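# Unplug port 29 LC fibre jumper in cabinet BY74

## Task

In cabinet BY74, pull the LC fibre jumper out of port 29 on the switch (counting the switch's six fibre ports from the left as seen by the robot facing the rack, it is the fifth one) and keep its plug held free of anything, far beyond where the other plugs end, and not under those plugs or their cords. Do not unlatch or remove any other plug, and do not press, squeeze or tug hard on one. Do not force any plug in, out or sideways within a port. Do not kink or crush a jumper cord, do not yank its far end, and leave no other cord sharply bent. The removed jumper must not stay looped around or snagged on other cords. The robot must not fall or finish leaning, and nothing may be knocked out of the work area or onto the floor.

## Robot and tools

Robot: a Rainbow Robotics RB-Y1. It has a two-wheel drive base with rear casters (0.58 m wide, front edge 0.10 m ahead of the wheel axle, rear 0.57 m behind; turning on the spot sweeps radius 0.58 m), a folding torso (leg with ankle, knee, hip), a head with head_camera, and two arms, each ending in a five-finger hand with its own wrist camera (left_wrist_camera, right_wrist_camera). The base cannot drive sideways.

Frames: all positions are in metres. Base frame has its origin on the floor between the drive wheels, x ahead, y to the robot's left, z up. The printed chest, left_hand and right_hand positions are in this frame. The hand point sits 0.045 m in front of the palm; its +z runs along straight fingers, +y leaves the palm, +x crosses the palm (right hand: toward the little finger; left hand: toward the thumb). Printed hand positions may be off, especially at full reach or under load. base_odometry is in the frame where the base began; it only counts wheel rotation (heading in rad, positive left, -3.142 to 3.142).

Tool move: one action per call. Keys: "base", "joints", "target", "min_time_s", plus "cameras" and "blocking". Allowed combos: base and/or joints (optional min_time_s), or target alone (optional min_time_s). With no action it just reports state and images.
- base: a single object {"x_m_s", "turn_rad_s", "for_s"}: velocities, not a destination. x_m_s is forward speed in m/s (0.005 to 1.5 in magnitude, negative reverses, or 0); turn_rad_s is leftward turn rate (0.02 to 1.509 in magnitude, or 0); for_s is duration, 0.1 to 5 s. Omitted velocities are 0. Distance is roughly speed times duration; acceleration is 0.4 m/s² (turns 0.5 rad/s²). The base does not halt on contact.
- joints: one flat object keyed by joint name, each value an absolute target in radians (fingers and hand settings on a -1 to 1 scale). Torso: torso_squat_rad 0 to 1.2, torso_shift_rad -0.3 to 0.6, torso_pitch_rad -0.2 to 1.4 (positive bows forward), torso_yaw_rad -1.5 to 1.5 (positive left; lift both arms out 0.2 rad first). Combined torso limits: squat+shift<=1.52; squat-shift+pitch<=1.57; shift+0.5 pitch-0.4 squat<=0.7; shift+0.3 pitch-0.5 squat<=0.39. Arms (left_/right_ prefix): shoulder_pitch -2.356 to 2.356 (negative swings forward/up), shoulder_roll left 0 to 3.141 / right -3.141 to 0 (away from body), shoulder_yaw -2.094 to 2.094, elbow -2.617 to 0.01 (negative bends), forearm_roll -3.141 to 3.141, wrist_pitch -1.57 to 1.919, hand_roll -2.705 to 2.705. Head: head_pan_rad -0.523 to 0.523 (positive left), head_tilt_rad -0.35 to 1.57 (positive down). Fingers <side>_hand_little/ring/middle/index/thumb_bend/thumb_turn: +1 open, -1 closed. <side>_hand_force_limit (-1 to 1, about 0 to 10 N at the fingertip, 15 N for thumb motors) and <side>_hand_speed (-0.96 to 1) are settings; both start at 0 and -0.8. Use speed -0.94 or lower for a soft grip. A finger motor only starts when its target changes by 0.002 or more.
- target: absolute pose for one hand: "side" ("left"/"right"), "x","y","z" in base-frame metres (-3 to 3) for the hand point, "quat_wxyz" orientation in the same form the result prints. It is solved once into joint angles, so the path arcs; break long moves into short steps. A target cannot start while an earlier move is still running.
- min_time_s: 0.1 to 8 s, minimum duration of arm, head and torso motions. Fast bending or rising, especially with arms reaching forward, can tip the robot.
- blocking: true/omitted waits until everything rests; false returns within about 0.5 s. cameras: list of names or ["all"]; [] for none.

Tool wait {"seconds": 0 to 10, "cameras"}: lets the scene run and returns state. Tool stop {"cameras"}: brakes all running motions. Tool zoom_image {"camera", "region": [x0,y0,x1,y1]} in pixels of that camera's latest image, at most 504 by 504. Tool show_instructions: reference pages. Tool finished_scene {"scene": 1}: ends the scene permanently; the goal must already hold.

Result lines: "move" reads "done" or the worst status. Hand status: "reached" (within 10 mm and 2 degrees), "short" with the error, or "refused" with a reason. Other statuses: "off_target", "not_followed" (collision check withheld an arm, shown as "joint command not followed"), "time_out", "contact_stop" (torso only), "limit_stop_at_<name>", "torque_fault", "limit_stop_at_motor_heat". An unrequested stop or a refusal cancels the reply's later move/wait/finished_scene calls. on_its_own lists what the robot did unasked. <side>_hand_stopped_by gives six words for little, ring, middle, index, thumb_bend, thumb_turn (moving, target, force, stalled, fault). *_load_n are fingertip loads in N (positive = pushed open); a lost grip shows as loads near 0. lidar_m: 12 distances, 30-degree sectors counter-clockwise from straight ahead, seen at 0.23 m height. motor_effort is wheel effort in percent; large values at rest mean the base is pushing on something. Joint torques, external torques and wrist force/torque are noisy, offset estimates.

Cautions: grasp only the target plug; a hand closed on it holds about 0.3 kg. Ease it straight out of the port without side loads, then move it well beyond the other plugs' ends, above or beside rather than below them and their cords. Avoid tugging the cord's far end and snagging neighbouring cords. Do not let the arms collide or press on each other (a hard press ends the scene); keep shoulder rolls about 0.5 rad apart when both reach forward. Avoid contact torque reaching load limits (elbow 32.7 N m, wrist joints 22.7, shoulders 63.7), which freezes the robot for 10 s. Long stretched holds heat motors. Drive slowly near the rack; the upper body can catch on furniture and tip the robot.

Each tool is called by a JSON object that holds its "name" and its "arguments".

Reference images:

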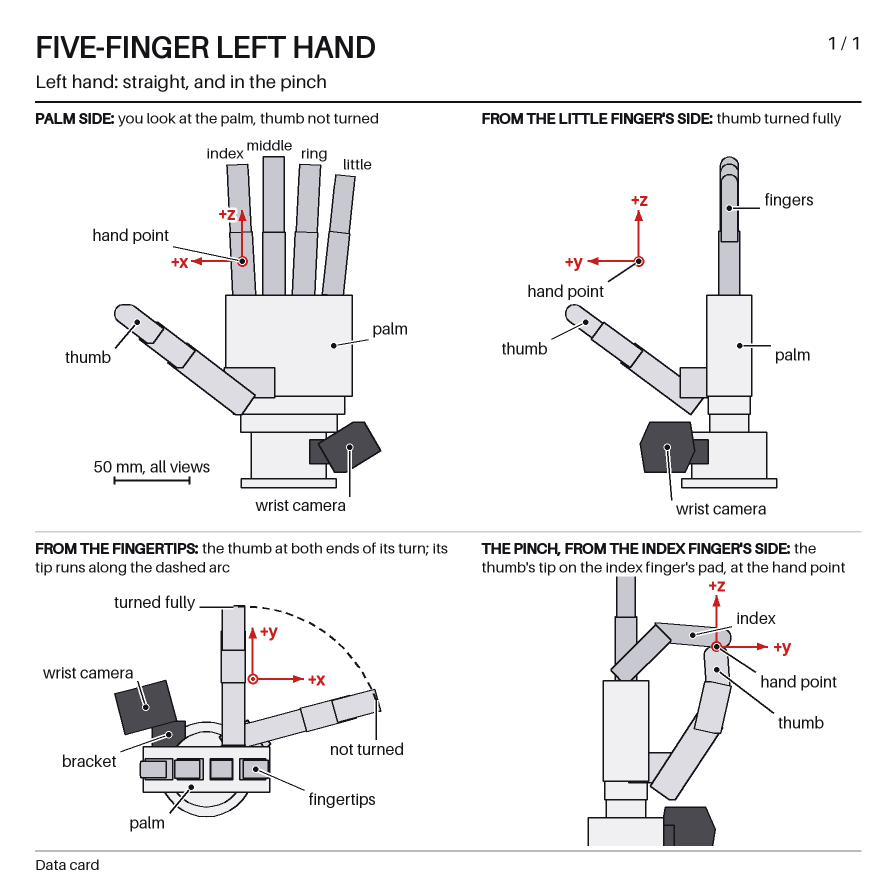

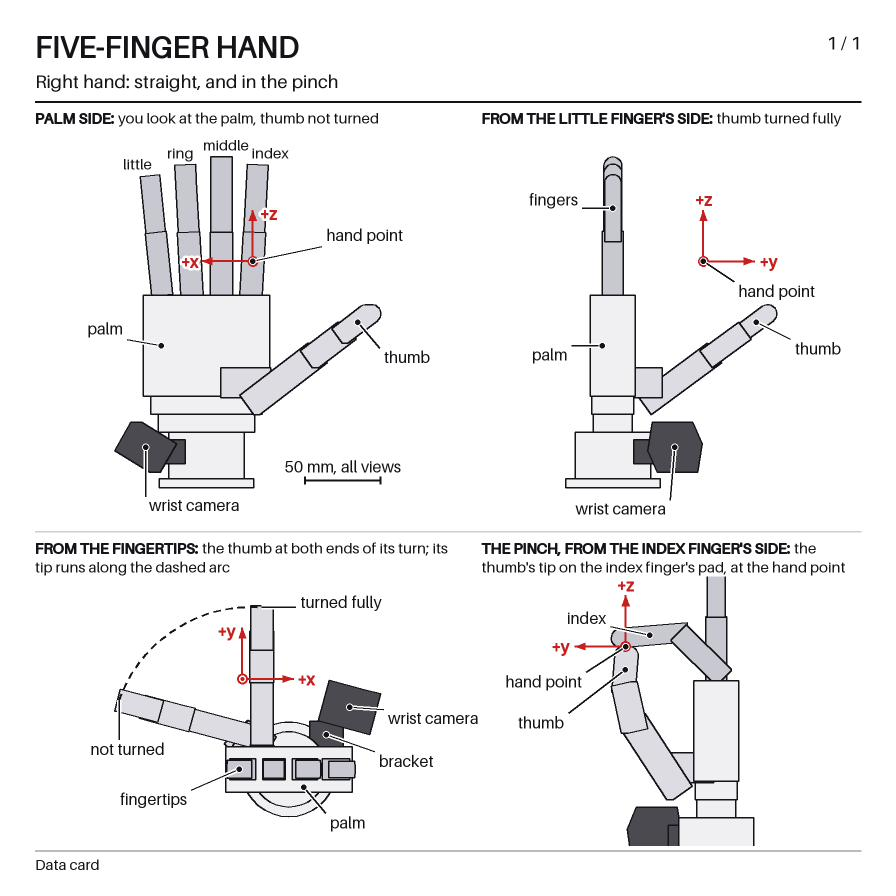

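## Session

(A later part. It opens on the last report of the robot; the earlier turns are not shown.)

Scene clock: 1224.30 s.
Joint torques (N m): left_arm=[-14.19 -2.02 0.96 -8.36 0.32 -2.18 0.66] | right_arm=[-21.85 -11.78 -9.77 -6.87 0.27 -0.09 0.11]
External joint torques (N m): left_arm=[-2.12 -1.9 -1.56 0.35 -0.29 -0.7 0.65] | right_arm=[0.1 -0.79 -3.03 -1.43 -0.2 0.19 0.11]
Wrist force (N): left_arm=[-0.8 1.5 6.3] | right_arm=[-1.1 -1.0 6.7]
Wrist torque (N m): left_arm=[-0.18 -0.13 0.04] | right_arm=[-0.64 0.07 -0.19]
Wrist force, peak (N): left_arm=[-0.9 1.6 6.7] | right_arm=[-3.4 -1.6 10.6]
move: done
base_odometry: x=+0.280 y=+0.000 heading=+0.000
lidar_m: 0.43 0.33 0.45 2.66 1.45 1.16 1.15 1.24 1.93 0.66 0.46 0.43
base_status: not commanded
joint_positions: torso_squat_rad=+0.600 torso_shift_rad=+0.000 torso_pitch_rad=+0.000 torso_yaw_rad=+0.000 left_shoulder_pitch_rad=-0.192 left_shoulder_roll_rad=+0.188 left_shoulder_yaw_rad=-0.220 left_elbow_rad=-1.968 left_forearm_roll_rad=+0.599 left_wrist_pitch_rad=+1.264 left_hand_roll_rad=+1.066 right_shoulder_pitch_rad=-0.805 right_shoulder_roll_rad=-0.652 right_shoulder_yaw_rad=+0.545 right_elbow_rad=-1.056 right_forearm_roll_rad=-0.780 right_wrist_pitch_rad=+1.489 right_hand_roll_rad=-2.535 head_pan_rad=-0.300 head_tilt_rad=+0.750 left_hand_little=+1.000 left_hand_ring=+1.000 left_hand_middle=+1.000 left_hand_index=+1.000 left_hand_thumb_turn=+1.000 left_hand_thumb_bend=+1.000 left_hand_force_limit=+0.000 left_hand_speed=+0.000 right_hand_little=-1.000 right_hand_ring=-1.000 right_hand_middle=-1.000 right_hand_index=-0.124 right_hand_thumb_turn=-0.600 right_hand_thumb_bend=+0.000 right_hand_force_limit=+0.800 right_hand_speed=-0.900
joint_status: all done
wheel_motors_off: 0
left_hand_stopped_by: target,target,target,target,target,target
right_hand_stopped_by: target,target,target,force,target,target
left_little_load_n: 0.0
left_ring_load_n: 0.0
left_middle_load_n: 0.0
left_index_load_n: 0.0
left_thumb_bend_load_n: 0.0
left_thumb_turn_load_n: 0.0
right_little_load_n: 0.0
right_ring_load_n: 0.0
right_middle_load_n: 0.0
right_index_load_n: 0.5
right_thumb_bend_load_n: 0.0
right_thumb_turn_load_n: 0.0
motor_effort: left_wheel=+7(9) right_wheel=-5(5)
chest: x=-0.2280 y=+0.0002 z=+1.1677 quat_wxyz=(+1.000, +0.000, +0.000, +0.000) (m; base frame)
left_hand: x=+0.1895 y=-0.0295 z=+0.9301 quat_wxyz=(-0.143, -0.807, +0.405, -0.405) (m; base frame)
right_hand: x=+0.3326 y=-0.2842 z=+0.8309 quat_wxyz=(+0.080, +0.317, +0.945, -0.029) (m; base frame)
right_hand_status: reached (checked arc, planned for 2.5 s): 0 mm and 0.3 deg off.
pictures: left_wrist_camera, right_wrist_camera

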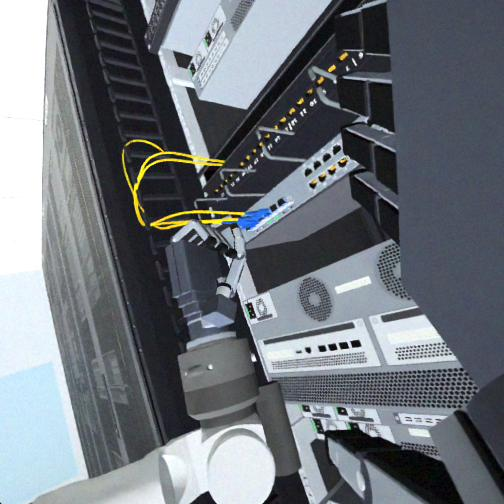

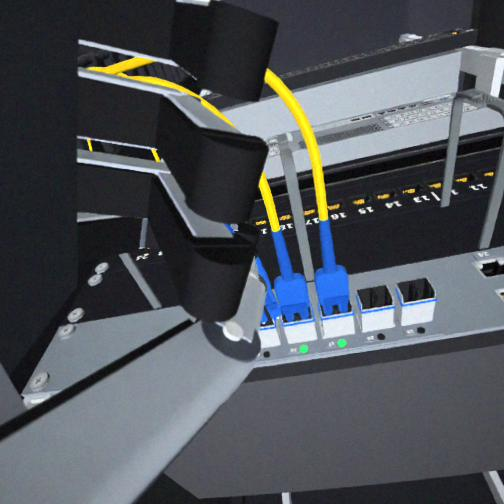

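{"name": "move", "arguments": {"joints": {"right_hand_force_limit": 0.4, "right_hand_index": -0.95}, "cameras": ["left_wrist_camera", "right_wrist_camera", "head_camera"]}}

{"name": "zoom_image", "arguments": {"camera": "left_wrist_camera", "region": [200, 190, 300, 290]}}

{"name": "zoom_image", "arguments": {"camera": "right_wrist_camera", "region": [200, 200, 340, 340]}}

{"name": "zoom_image", "arguments": {"camera": "head_camera", "region": [480, 210, 600, 310]}}

Scene clock: 1235.87 s.
Joint torques (N m): left_arm=[-14.37 -1.82 1.29 -8.47 0.31 -2.22 0.66] | right_arm=[-21.8 -11.62 -10.09 -6.77 0.17 -0.11 0.12]
External joint torques (N m): left_arm=[-2.29 -1.7 -1.23 0.25 -0.3 -0.74 0.64] | right_arm=[0.15 -0.63 -3.35 -1.33 -0.3 0.17 0.12]
Wrist force (N): left_arm=[-0.8 1.4 6.4] | right_arm=[-1.3 -0.5 6.7]
Wrist torque (N m): left_arm=[-0.22 -0.14 0.04] | right_arm=[-0.59 0.10 -0.18]
Wrist force, peak (N): left_arm=[-0.7 1.4 6.9] | right_arm=[-1.4 -0.7 7.1]
move: off_target
base_odometry: x=+0.280 y=+0.000 heading=+0.000
lidar_m: 0.42 0.34 0.44 2.66 1.44 1.16 1.14 1.24 1.92 0.65 0.46 0.43
base_status: not commanded
joint_positions: torso_squat_rad=+0.600 torso_shift_rad=+0.000 torso_pitch_rad=+0.000 torso_yaw_rad=+0.000 left_shoulder_pitch_rad=-0.192 left_shoulder_roll_rad=+0.188 left_shoulder_yaw_rad=-0.220 left_elbow_rad=-1.968 left_forearm_roll_rad=+0.599 left_wrist_pitch_rad=+1.264 left_hand_roll_rad=+1.066 right_shoulder_pitch_rad=-0.805 right_shoulder_roll_rad=-0.652 right_shoulder_yaw_rad=+0.545 right_elbow_rad=-1.056 right_forearm_roll_rad=-0.780 right_wrist_pitch_rad=+1.489 right_hand_roll_rad=-2.535 head_pan_rad=-0.300 head_tilt_rad=+0.750 left_hand_little=+1.000 left_hand_ring=+1.000 left_hand_middle=+1.000 left_hand_index=+1.000 left_hand_thumb_turn=+1.000 left_hand_thumb_bend=+1.000 left_hand_force_limit=+0.000 left_hand_speed=+0.000 right_hand_little=-1.000 right_hand_ring=-1.000 right_hand_middle=-1.000 right_hand_index=-0.149 right_hand_thumb_turn=-0.600 right_hand_thumb_bend=+0.000 right_hand_force_limit=+0.400 right_hand_speed=-0.900
joint_status: right_hand_index off_target (ended at -0.149, target -0.950); the others done
wheel_motors_off: 0
left_hand_stopped_by: target,target,target,target,target,target
right_hand_stopped_by: target,target,target,force,target,target
left_little_load_n: 0.5
left_ring_load_n: 0.0
left_middle_load_n: 0.0
left_index_load_n: 0.0
left_thumb_bend_load_n: 0.0
left_thumb_turn_load_n: 0.0
right_little_load_n: 0.0
right_ring_load_n: 0.0
right_middle_load_n: 0.0
right_index_load_n: 7.0
right_thumb_bend_load_n: 0.0
right_thumb_turn_load_n: 0.0
motor_effort: left_wheel=+7(8) right_wheel=-4(4)
chest: x=-0.2280 y=+0.0002 z=+1.1677 quat_wxyz=(+1.000, +0.000, +0.000, +0.000) (m; base frame)
left_hand: x=+0.1895 y=-0.0295 z=+0.9301 quat_wxyz=(-0.143, -0.807, +0.405, -0.405) (m; base frame)
right_hand: x=+0.3326 y=-0.2842 z=+0.8309 quat_wxyz=(+0.080, +0.317, +0.945, -0.029) (m; base frame)
pictures: head_camera, left_wrist_camera, right_wrist_camera

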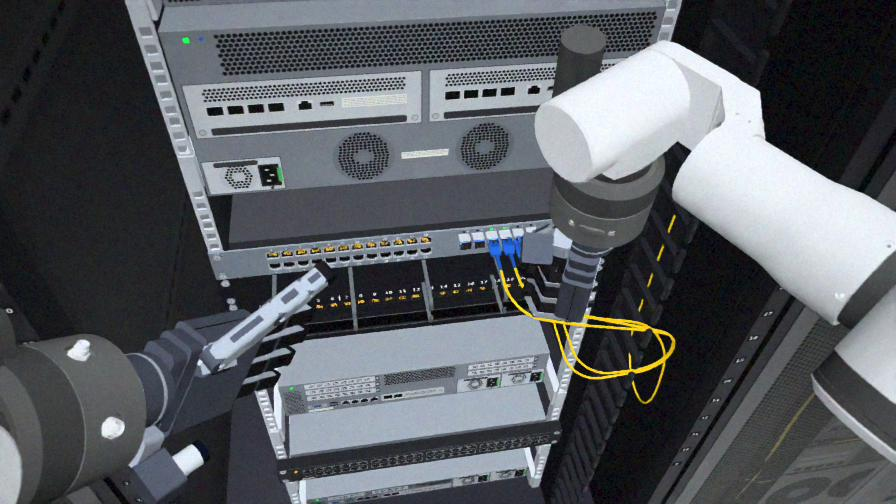

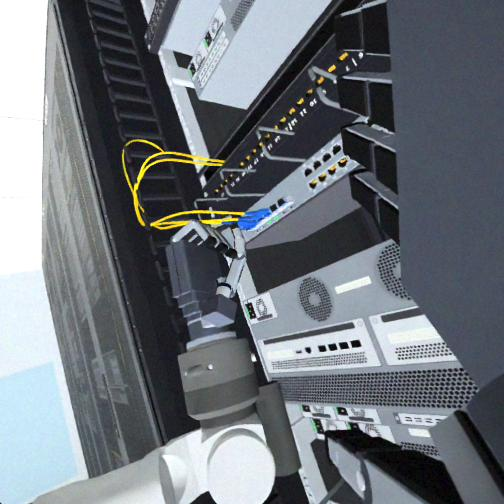

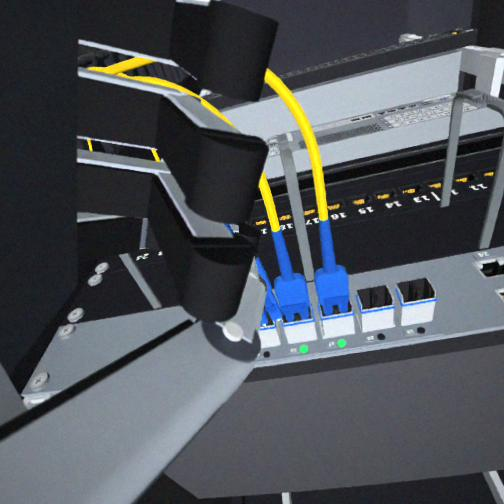

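Scaled by 5.040 from the camera's 504x504 image, which has a finer 720x720 frame.

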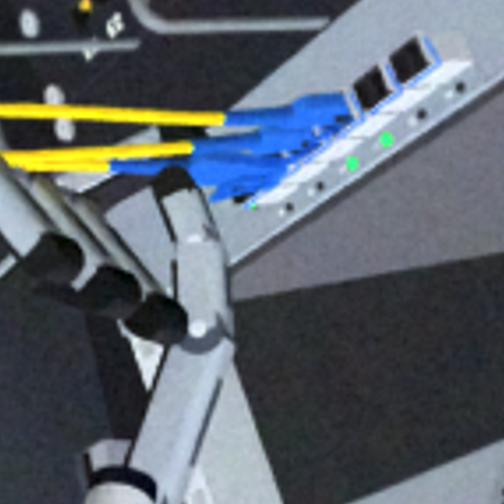

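Scaled by 3.600 from the camera's 504x504 image, which has a finer 720x720 frame.

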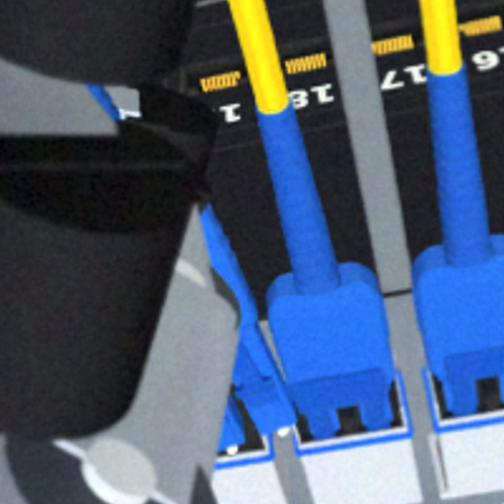

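Scaled by 4.200 from the camera's 896x504 image, which has a finer 1280x720 frame.

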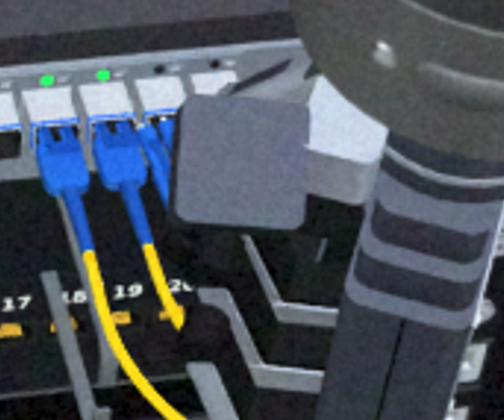

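{"name": "move", "arguments": {"target": {"side": "right", "x": 0.318, "y": -0.2845, "z": 0.832, "quat_wxyz": [0.0826, 0.3178, 0.9442, -0.0278]}, "min_time_s": 2.5, "cameras": ["left_wrist_camera", "right_wrist_camera"]}}

{"name": "zoom_image", "arguments": {"camera": "left_wrist_camera", "region": [170, 190, 290, 310]}}

{"name": "zoom_image", "arguments": {"camera": "right_wrist_camera", "region": [180, 180, 340, 340]}}

Scene clock: 1250.30 s.
Joint torques (N m): left_arm=[-13.89 -1.81 1.53 -8.27 0.37 -2.08 0.43] | right_arm=[-20.79 -12.31 -10.4 -6.52 0.34 -0.06 0.08]
External joint torques (N m): left_arm=[-1.82 -1.7 -0.99 0.45 -0.24 -0.6 0.41] | right_arm=[0.39 -1.23 -3.14 -1.13 -0.14 0.2 0.09]
Wrist force (N): left_arm=[-0.7 1.5 6.8] | right_arm=[-1.3 -0.2 6.4]
Wrist torque (N m): left_arm=[-0.21 -0.15 0.05] | right_arm=[-0.50 0.13 -0.15]
Wrist force, peak (N): left_arm=[-0.9 1.6 6.8] | right_arm=[-1.0 -1.0 7.1]
move: done
base_odometry: x=+0.280 y=+0.000 heading=+0.000
lidar_m: 0.43 0.34 0.45 2.66 1.43 1.16 1.14 1.25 1.91 0.67 0.46 0.43
base_status: not commanded
joint_positions: torso_squat_rad=+0.600 torso_shift_rad=+0.000 torso_pitch_rad=+0.000 torso_yaw_rad=+0.000 left_shoulder_pitch_rad=-0.192 left_shoulder_roll_rad=+0.188 left_shoulder_yaw_rad=-0.220 left_elbow_rad=-1.968 left_forearm_roll_rad=+0.599 left_wrist_pitch_rad=+1.264 left_hand_roll_rad=+1.066 right_shoulder_pitch_rad=-0.754 right_shoulder_roll_rad=-0.686 right_shoulder_yaw_rad=+0.541 right_elbow_rad=-1.164 right_forearm_roll_rad=-0.788 right_wrist_pitch_rad=+1.523 right_hand_roll_rad=-2.574 head_pan_rad=-0.300 head_tilt_rad=+0.750 left_hand_little=+1.000 left_hand_ring=+1.000 left_hand_middle=+1.000 left_hand_index=+1.000 left_hand_thumb_turn=+1.000 left_hand_thumb_bend=+1.000 left_hand_force_limit=+0.000 left_hand_speed=+0.000 right_hand_little=-1.000 right_hand_ring=-1.000 right_hand_middle=-1.000 right_hand_index=-0.149 right_hand_thumb_turn=-0.600 right_hand_thumb_bend=+0.000 right_hand_force_limit=+0.400 right_hand_speed=-0.900
joint_status: all done
wheel_motors_off: 0
left_hand_stopped_by: target,target,target,target,target,target
right_hand_stopped_by: target,target,target,force,target,target
left_little_load_n: 0.0
left_ring_load_n: 0.0
left_middle_load_n: 0.0
left_index_load_n: 0.0
left_thumb_bend_load_n: 0.0
left_thumb_turn_load_n: 0.0
right_little_load_n: 0.0
right_ring_load_n: 0.0
right_middle_load_n: 0.0
right_index_load_n: 7.0
right_thumb_bend_load_n: 0.0
right_thumb_turn_load_n: 0.0
motor_effort: left_wheel=+6(9) right_wheel=-4(5)
chest: x=-0.2280 y=+0.0002 z=+1.1677 quat_wxyz=(+1.000, +0.000, +0.000, +0.000) (m; base frame)
left_hand: x=+0.1895 y=-0.0295 z=+0.9301 quat_wxyz=(-0.143, -0.807, +0.405, -0.405) (m; base frame)
right_hand: x=+0.3184 y=-0.2844 z=+0.8314 quat_wxyz=(+0.078, +0.316, +0.945, -0.030) (m; base frame)
right_hand_status: reached (checked arc, planned for 2.5 s): 1 mm and 0.6 deg off.
pictures: left_wrist_camera, right_wrist_camera

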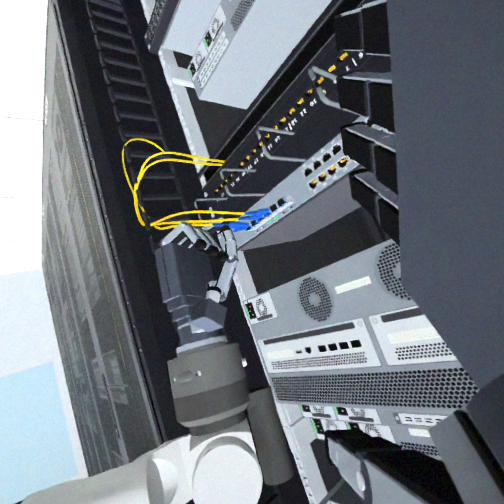

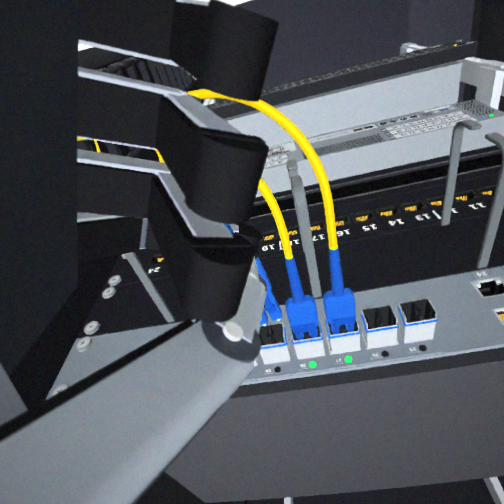

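Scaled by 4.200 from the camera's 504x504 image, which has a finer 720x720 frame.

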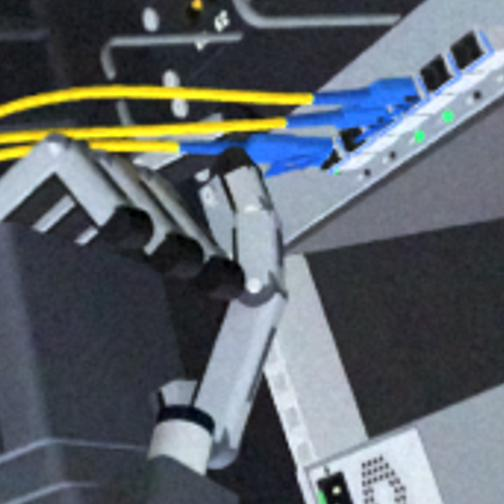

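Scaled by 3.150 from the camera's 504x504 image, which has a finer 720x720 frame.

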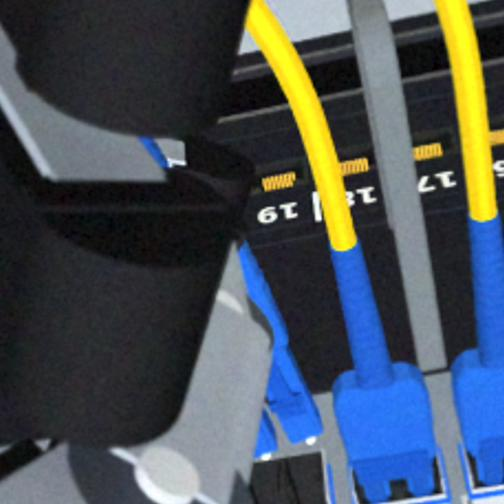

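{"name": "move", "arguments": {"target": {"side": "right", "x": 0.29, "y": -0.283, "z": 0.840, "quat_wxyz": [0.0826, 0.3178, 0.9442, -0.0278]}, "min_time_s": 3, "cameras": ["all"]}}

{"name": "zoom_image", "arguments": {"camera": "left_wrist_camera", "region": [120, 150, 290, 320]}}

{"name": "zoom_image", "arguments": {"camera": "right_wrist_camera", "region": [180, 180, 340, 340]}}

{"name": "zoom_image", "arguments": {"camera": "head_camera", "region": [460, 200, 700, 400]}}

Scene clock: 1265.00 s.
Joint torques (N m): left_arm=[-13.79 -1.76 1 -8.05 0.37 -1.91 0.5] | right_arm=[-19.08 -12.25 -11.31 -6.57 0.27 -0.18 0.04]
External joint torques (N m): left_arm=[-1.71 -1.64 -1.52 0.66 -0.24 -0.43 0.48] | right_arm=[0.41 -1.06 -3.12 -1.31 -0.23 0.07 0.05]
Wrist force (N): left_arm=[-0.6 1.6 6.5] | right_arm=[-1.0 -0.3 6.9]
Wrist torque (N m): left_arm=[-0.16 -0.17 0.05] | right_arm=[-0.55 0.04 -0.18]
Wrist force, peak (N): left_arm=[-0.5 1.4 6.9] | right_arm=[-1.4 -0.1 7.0]
move: done
base_odometry: x=+0.280 y=+0.000 heading=+0.000
lidar_m: 0.42 0.34 0.45 2.65 1.45 1.16 1.14 1.23 1.90 0.67 0.45 0.44
base_status: not commanded
joint_positions: torso_squat_rad=+0.600 torso_shift_rad=+0.000 torso_pitch_rad=+0.000 torso_yaw_rad=+0.000 left_shoulder_pitch_rad=-0.192 left_shoulder_roll_rad=+0.188 left_shoulder_yaw_rad=-0.220 left_elbow_rad=-1.968 left_forearm_roll_rad=+0.599 left_wrist_pitch_rad=+1.264 left_hand_roll_rad=+1.066 right_shoulder_pitch_rad=-0.653 right_shoulder_roll_rad=-0.759 right_shoulder_yaw_rad=+0.524 right_elbow_rad=-1.399 right_forearm_roll_rad=-0.804 right_wrist_pitch_rad=+1.586 right_hand_roll_rad=-2.670 head_pan_rad=-0.300 head_tilt_rad=+0.750 left_hand_little=+1.000 left_hand_ring=+1.000 left_hand_middle=+1.000 left_hand_index=+1.000 left_hand_thumb_turn=+1.000 left_hand_thumb_bend=+1.000 left_hand_force_limit=+0.000 left_hand_speed=+0.000 right_hand_little=-1.000 right_hand_ring=-1.000 right_hand_middle=-1.000 right_hand_index=-0.149 right_hand_thumb_turn=-0.600 right_hand_thumb_bend=+0.000 right_hand_force_limit=+0.400 right_hand_speed=-0.900
joint_status: all done
wheel_motors_off: 0
left_hand_stopped_by: target,target,target,target,target,target
right_hand_stopped_by: target,target,target,force,target,target
left_little_load_n: 0.0
left_ring_load_n: 0.0
left_middle_load_n: 0.0
left_index_load_n: -0.5
left_thumb_bend_load_n: 0.0
left_thumb_turn_load_n: 0.0
right_little_load_n: 0.0
right_ring_load_n: 0.0
right_middle_load_n: 0.0
right_index_load_n: 7.0
right_thumb_bend_load_n: 0.5
right_thumb_turn_load_n: 0.0
motor_effort: left_wheel=+7(10) right_wheel=-4(5)
chest: x=-0.2280 y=+0.0002 z=+1.1677 quat_wxyz=(+1.000, +0.000, +0.000, +0.000) (m; base frame)
left_hand: x=+0.1895 y=-0.0295 z=+0.9301 quat_wxyz=(-0.143, -0.807, +0.405, -0.405) (m; base frame)
right_hand: x=+0.2899 y=-0.2827 z=+0.8402 quat_wxyz=(+0.081, +0.317, +0.945, -0.028) (m; base frame)
right_hand_status: reached (checked arc, planned for 3.0 s): 0 mm and 0.2 deg off.
pictures: head_camera, left_wrist_camera, right_wrist_camera

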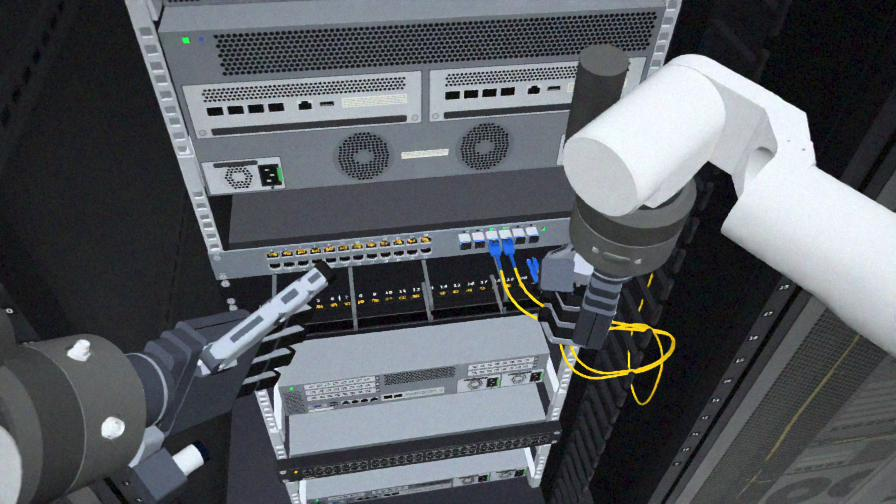

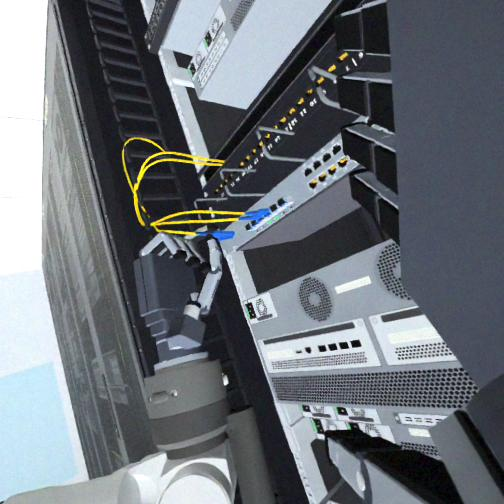

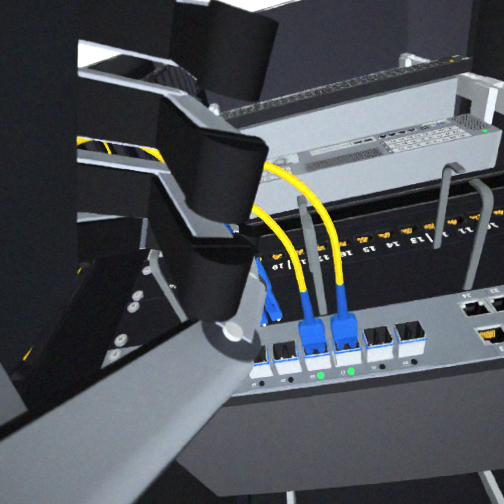

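Scaled by 2.965 from the camera's 504x504 image, which has a finer 720x720 frame.

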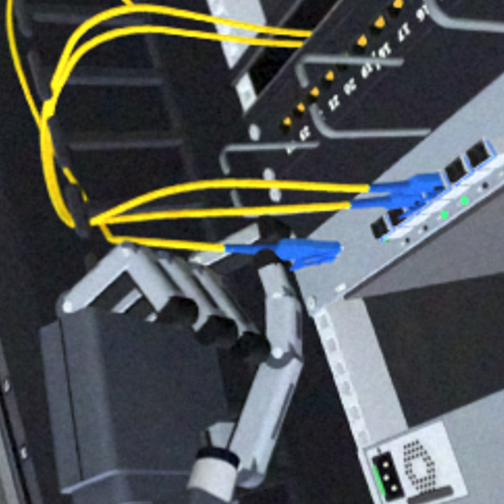

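Scaled by 3.150 from the camera's 504x504 image, which has a finer 720x720 frame.

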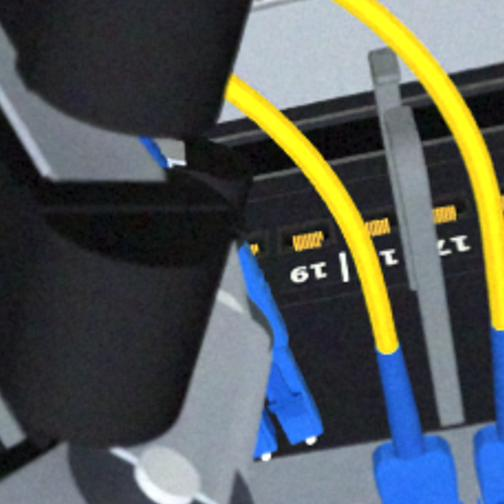

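Scaled by 2.100 from the camera's 896x504 image, which has a finer 1280x720 frame.

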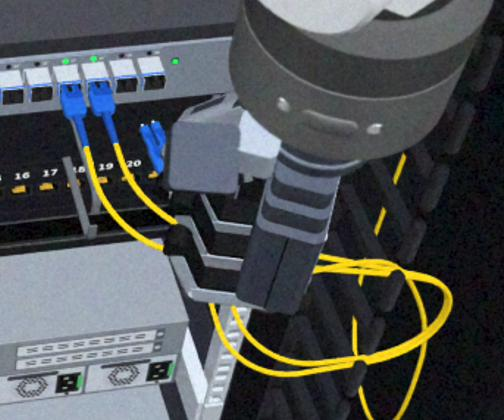

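{"name": "move", "arguments": {"target": {"side": "right", "x": 0.262, "y": -0.288, "z": 0.856, "quat_wxyz": [0.0826, 0.3178, 0.9442, -0.0278]}, "min_time_s": 3, "cameras": ["all"]}}

{"name": "zoom_image", "arguments": {"camera": "left_wrist_camera", "region": [100, 130, 290, 320]}}

{"name": "zoom_image", "arguments": {"camera": "head_camera", "region": [460, 200, 700, 400]}}

Scene clock: 1278.13 s.
Joint torques (N m): left_arm=[-13.85 -1.92 1.55 -8.31 0.4 -2.02 0.67] | right_arm=[-17.5 -12.54 -12.1 -6.77 0.22 -0.04 -0.01]
External joint torques (N m): left_arm=[-1.77 -1.81 -0.97 0.4 -0.21 -0.55 0.65] | right_arm=[0.36 -1.09 -3.6 -1.46 -0.29 0.2 0]
Wrist force (N): left_arm=[-0.6 1.5 6.4] | right_arm=[-1.3 -0.1 6.6]
Wrist torque (N m): left_arm=[-0.22 -0.15 0.06] | right_arm=[-0.48 0.12 -0.16]
Wrist force, peak (N): left_arm=[-0.7 1.7 7.0] | right_arm=[-1.3 -0.3 7.5]
move: done
base_odometry: x=+0.280 y=+0.000 heading=+0.000
lidar_m: 0.41 0.34 0.44 2.67 1.45 1.17 1.15 1.23 1.91 0.65 0.46 0.43
base_status: not commanded
joint_positions: torso_squat_rad=+0.600 torso_shift_rad=+0.000 torso_pitch_rad=+0.000 torso_yaw_rad=+0.000 left_shoulder_pitch_rad=-0.192 left_shoulder_roll_rad=+0.188 left_shoulder_yaw_rad=-0.220 left_elbow_rad=-1.968 left_forearm_roll_rad=+0.599 left_wrist_pitch_rad=+1.264 left_hand_roll_rad=+1.066 right_shoulder_pitch_rad=-0.553 right_shoulder_roll_rad=-0.807 right_shoulder_yaw_rad=+0.442 right_elbow_rad=-1.589 right_forearm_roll_rad=-0.804 right_wrist_pitch_rad=+1.675 right_hand_roll_rad=-2.705 head_pan_rad=-0.300 head_tilt_rad=+0.750 left_hand_little=+1.000 left_hand_ring=+1.000 left_hand_middle=+1.000 left_hand_index=+1.000 left_hand_thumb_turn=+1.000 left_hand_thumb_bend=+1.000 left_hand_force_limit=+0.000 left_hand_speed=+0.000 right_hand_little=-1.000 right_hand_ring=-1.000 right_hand_middle=-1.000 right_hand_index=-0.149 right_hand_thumb_turn=-0.600 right_hand_thumb_bend=+0.000 right_hand_force_limit=+0.400 right_hand_speed=-0.900
joint_status: all done
wheel_motors_off: 0
left_hand_stopped_by: target,target,target,target,target,target
right_hand_stopped_by: target,target,target,force,target,target
left_little_load_n: 0.0
left_ring_load_n: 0.0
left_middle_load_n: 0.0
left_index_load_n: 0.0
left_thumb_bend_load_n: -0.5
left_thumb_turn_load_n: -0.5
right_little_load_n: 0.0
right_ring_load_n: 0.0
right_middle_load_n: 0.0
right_index_load_n: 6.5
right_thumb_bend_load_n: 0.0
right_thumb_turn_load_n: 0.5
motor_effort: left_wheel=+7(9) right_wheel=-4(5)
chest: x=-0.2280 y=+0.0002 z=+1.1677 quat_wxyz=(+1.000, +0.000, +0.000, +0.000) (m; base frame)
left_hand: x=+0.1895 y=-0.0295 z=+0.9301 quat_wxyz=(-0.143, -0.807, +0.405, -0.405) (m; base frame)
right_hand: x=+0.2623 y=-0.2887 z=+0.8562 quat_wxyz=(+0.081, +0.317, +0.945, -0.028) (m; base frame)
right_hand_status: reached (checked arc, planned for 3.0 s): 1 mm and 0.2 deg off.
pictures: head_camera, left_wrist_camera, right_wrist_camera

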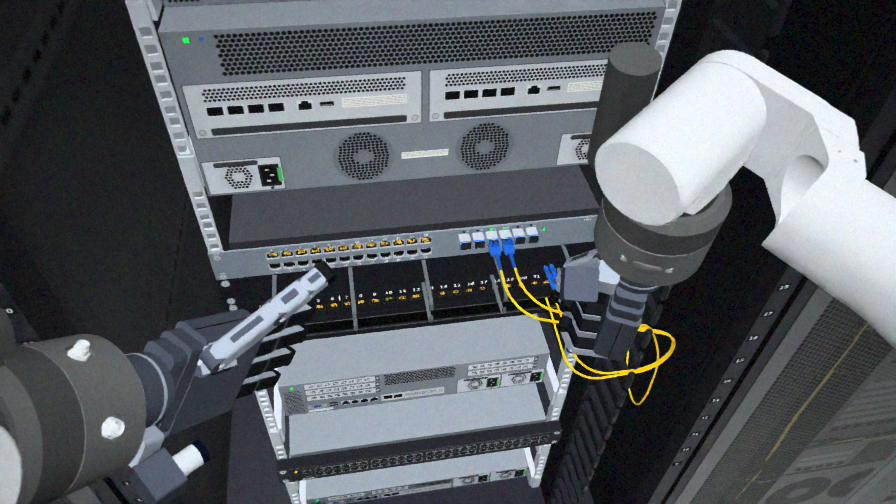

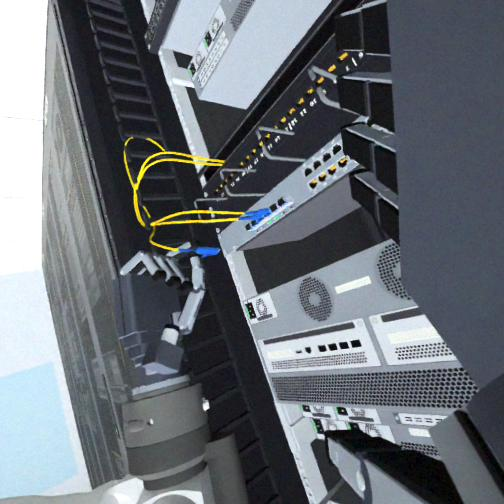

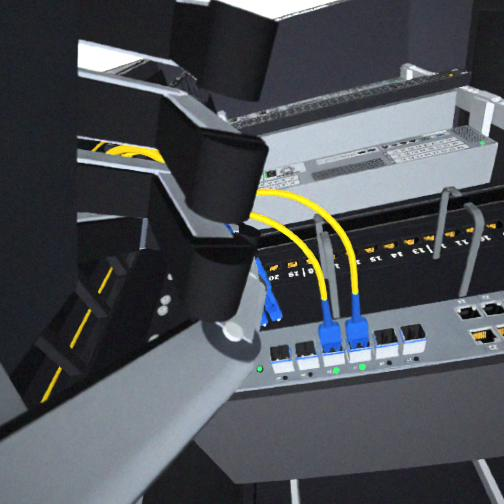

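Scaled by 2.653 from the camera's 504x504 image, which has a finer 720x720 frame.

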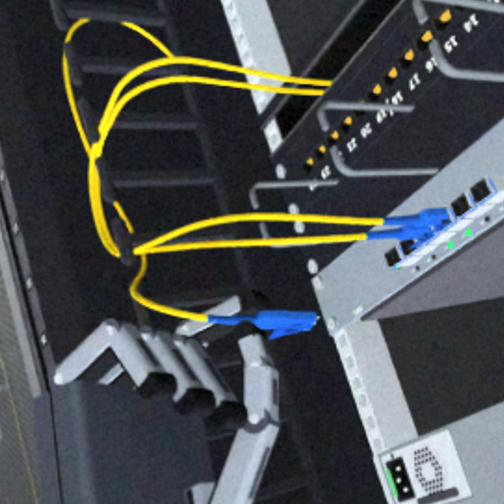

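Scaled by 2.100 from the camera's 896x504 image, which has a finer 1280x720 frame.

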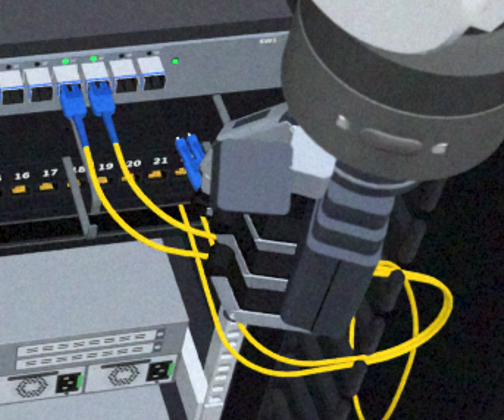

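{"name": "move", "arguments": {"target": {"side": "right", "x": 0.232, "y": -0.29, "z": 0.868, "quat_wxyz": [0.0826, 0.3178, 0.9442, -0.0278]}, "min_time_s": 3, "cameras": ["all"]}}

{"name": "zoom_image", "arguments": {"camera": "left_wrist_camera", "region": [80, 130, 290, 340]}}

{"name": "zoom_image", "arguments": {"camera": "head_camera", "region": [460, 200, 700, 400]}}

Scene clock: 1297.33 s.
Joint torques (N m): left_arm=[-14.11 -1.39 1.3 -8.32 0.3 -2.06 0.64] | right_arm=[-15.62 -10.36 -11.47 -6.98 0.92 -0.25 0.24]
External joint torques (N m): left_arm=[-2.04 -1.28 -1.22 0.39 -0.31 -0.58 0.62] | right_arm=[0.41 0.75 -3.43 -1.26 0.42 0 0.25]
Wrist force (N): left_arm=[-0.7 1.7 6.5] | right_arm=[-0.9 -0.1 6.8]
Wrist torque (N m): left_arm=[-0.16 -0.14 0.05] | right_arm=[-0.50 0.04 -0.15]
Wrist force, peak (N): left_arm=[-0.8 1.7 6.8] | right_arm=[-1.6 -0.4 7.2]
move: done
base_odometry: x=+0.280 y=+0.000 heading=+0.000
lidar_m: 0.43 0.34 0.45 2.66 1.44 1.16 1.14 1.24 1.91 0.65 0.46 0.43
base_status: not commanded
joint_positions: torso_squat_rad=+0.600 torso_shift_rad=+0.000 torso_pitch_rad=+0.000 torso_yaw_rad=+0.000 left_shoulder_pitch_rad=-0.192 left_shoulder_roll_rad=+0.188 left_shoulder_yaw_rad=-0.220 left_elbow_rad=-1.968 left_forearm_roll_rad=+0.599 left_wrist_pitch_rad=+1.264 left_hand_roll_rad=+1.066 right_shoulder_pitch_rad=-0.429 right_shoulder_roll_rad=-0.782 right_shoulder_yaw_rad=+0.307 right_elbow_rad=-1.772 right_forearm_roll_rad=-0.746 right_wrist_pitch_rad=+1.797 right_hand_roll_rad=-2.705 head_pan_rad=-0.300 head_tilt_rad=+0.750 left_hand_little=+1.000 left_hand_ring=+1.000 left_hand_middle=+1.000 left_hand_index=+1.000 left_hand_thumb_turn=+1.000 left_hand_thumb_bend=+1.000 left_hand_force_limit=+0.000 left_hand_speed=+0.000 right_hand_little=-1.000 right_hand_ring=-1.000 right_hand_middle=-1.000 right_hand_index=-0.149 right_hand_thumb_turn=-0.600 right_hand_thumb_bend=+0.000 right_hand_force_limit=+0.400 right_hand_speed=-0.900
joint_status: all done
wheel_motors_off: 0
left_hand_stopped_by: target,target,target,target,target,target
right_hand_stopped_by: target,target,target,force,target,target
left_little_load_n: 0.0
left_ring_load_n: 0.0
left_middle_load_n: 0.0
left_index_load_n: 0.0
left_thumb_bend_load_n: 0.0
left_thumb_turn_load_n: 0.0
right_little_load_n: 0.0
right_ring_load_n: 0.0
right_middle_load_n: 0.0
right_index_load_n: 6.5
right_thumb_bend_load_n: 0.5
right_thumb_turn_load_n: 0.0
motor_effort: left_wheel=+7(9) right_wheel=-4(5)
chest: x=-0.2280 y=+0.0002 z=+1.1677 quat_wxyz=(+1.000, +0.000, +0.000, +0.000) (m; base frame)
left_hand: x=+0.1895 y=-0.0295 z=+0.9301 quat_wxyz=(-0.143, -0.807, +0.405, -0.405) (m; base frame)
right_hand: x=+0.2321 y=-0.2901 z=+0.8681 quat_wxyz=(+0.083, +0.318, +0.944, -0.028) (m; base frame)
right_hand_status: reached (checked arc, planned for 3.0 s): 0 mm and 0.0 deg off.
pictures: head_camera, left_wrist_camera, right_wrist_camera

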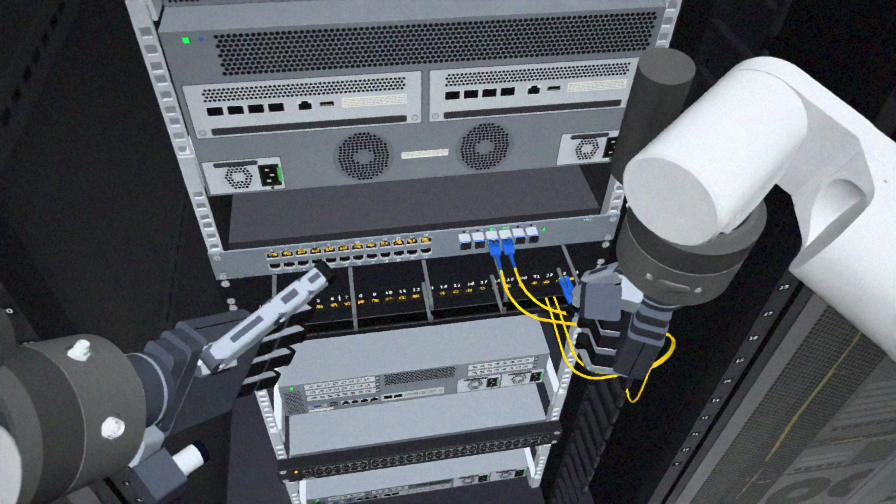

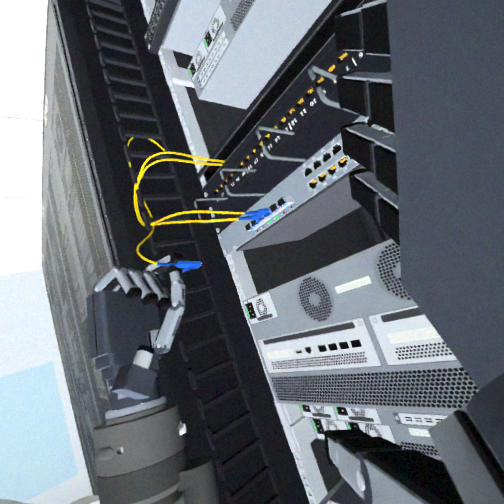

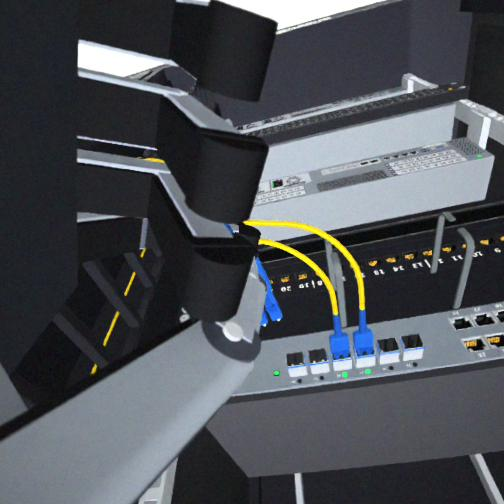

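Scaled by 2.400 from the camera's 504x504 image, which has a finer 720x720 frame.

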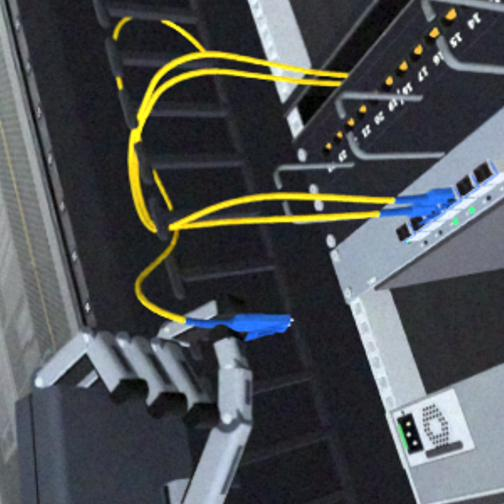

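Scaled by 2.100 from the camera's 896x504 image, which has a finer 1280x720 frame.

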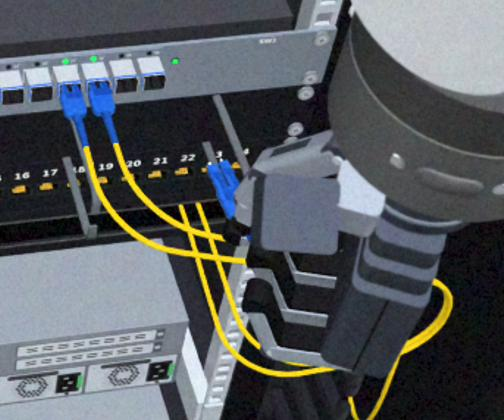

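{"name": "finished_scene", "arguments": {}}

The scene is finished: the task was done.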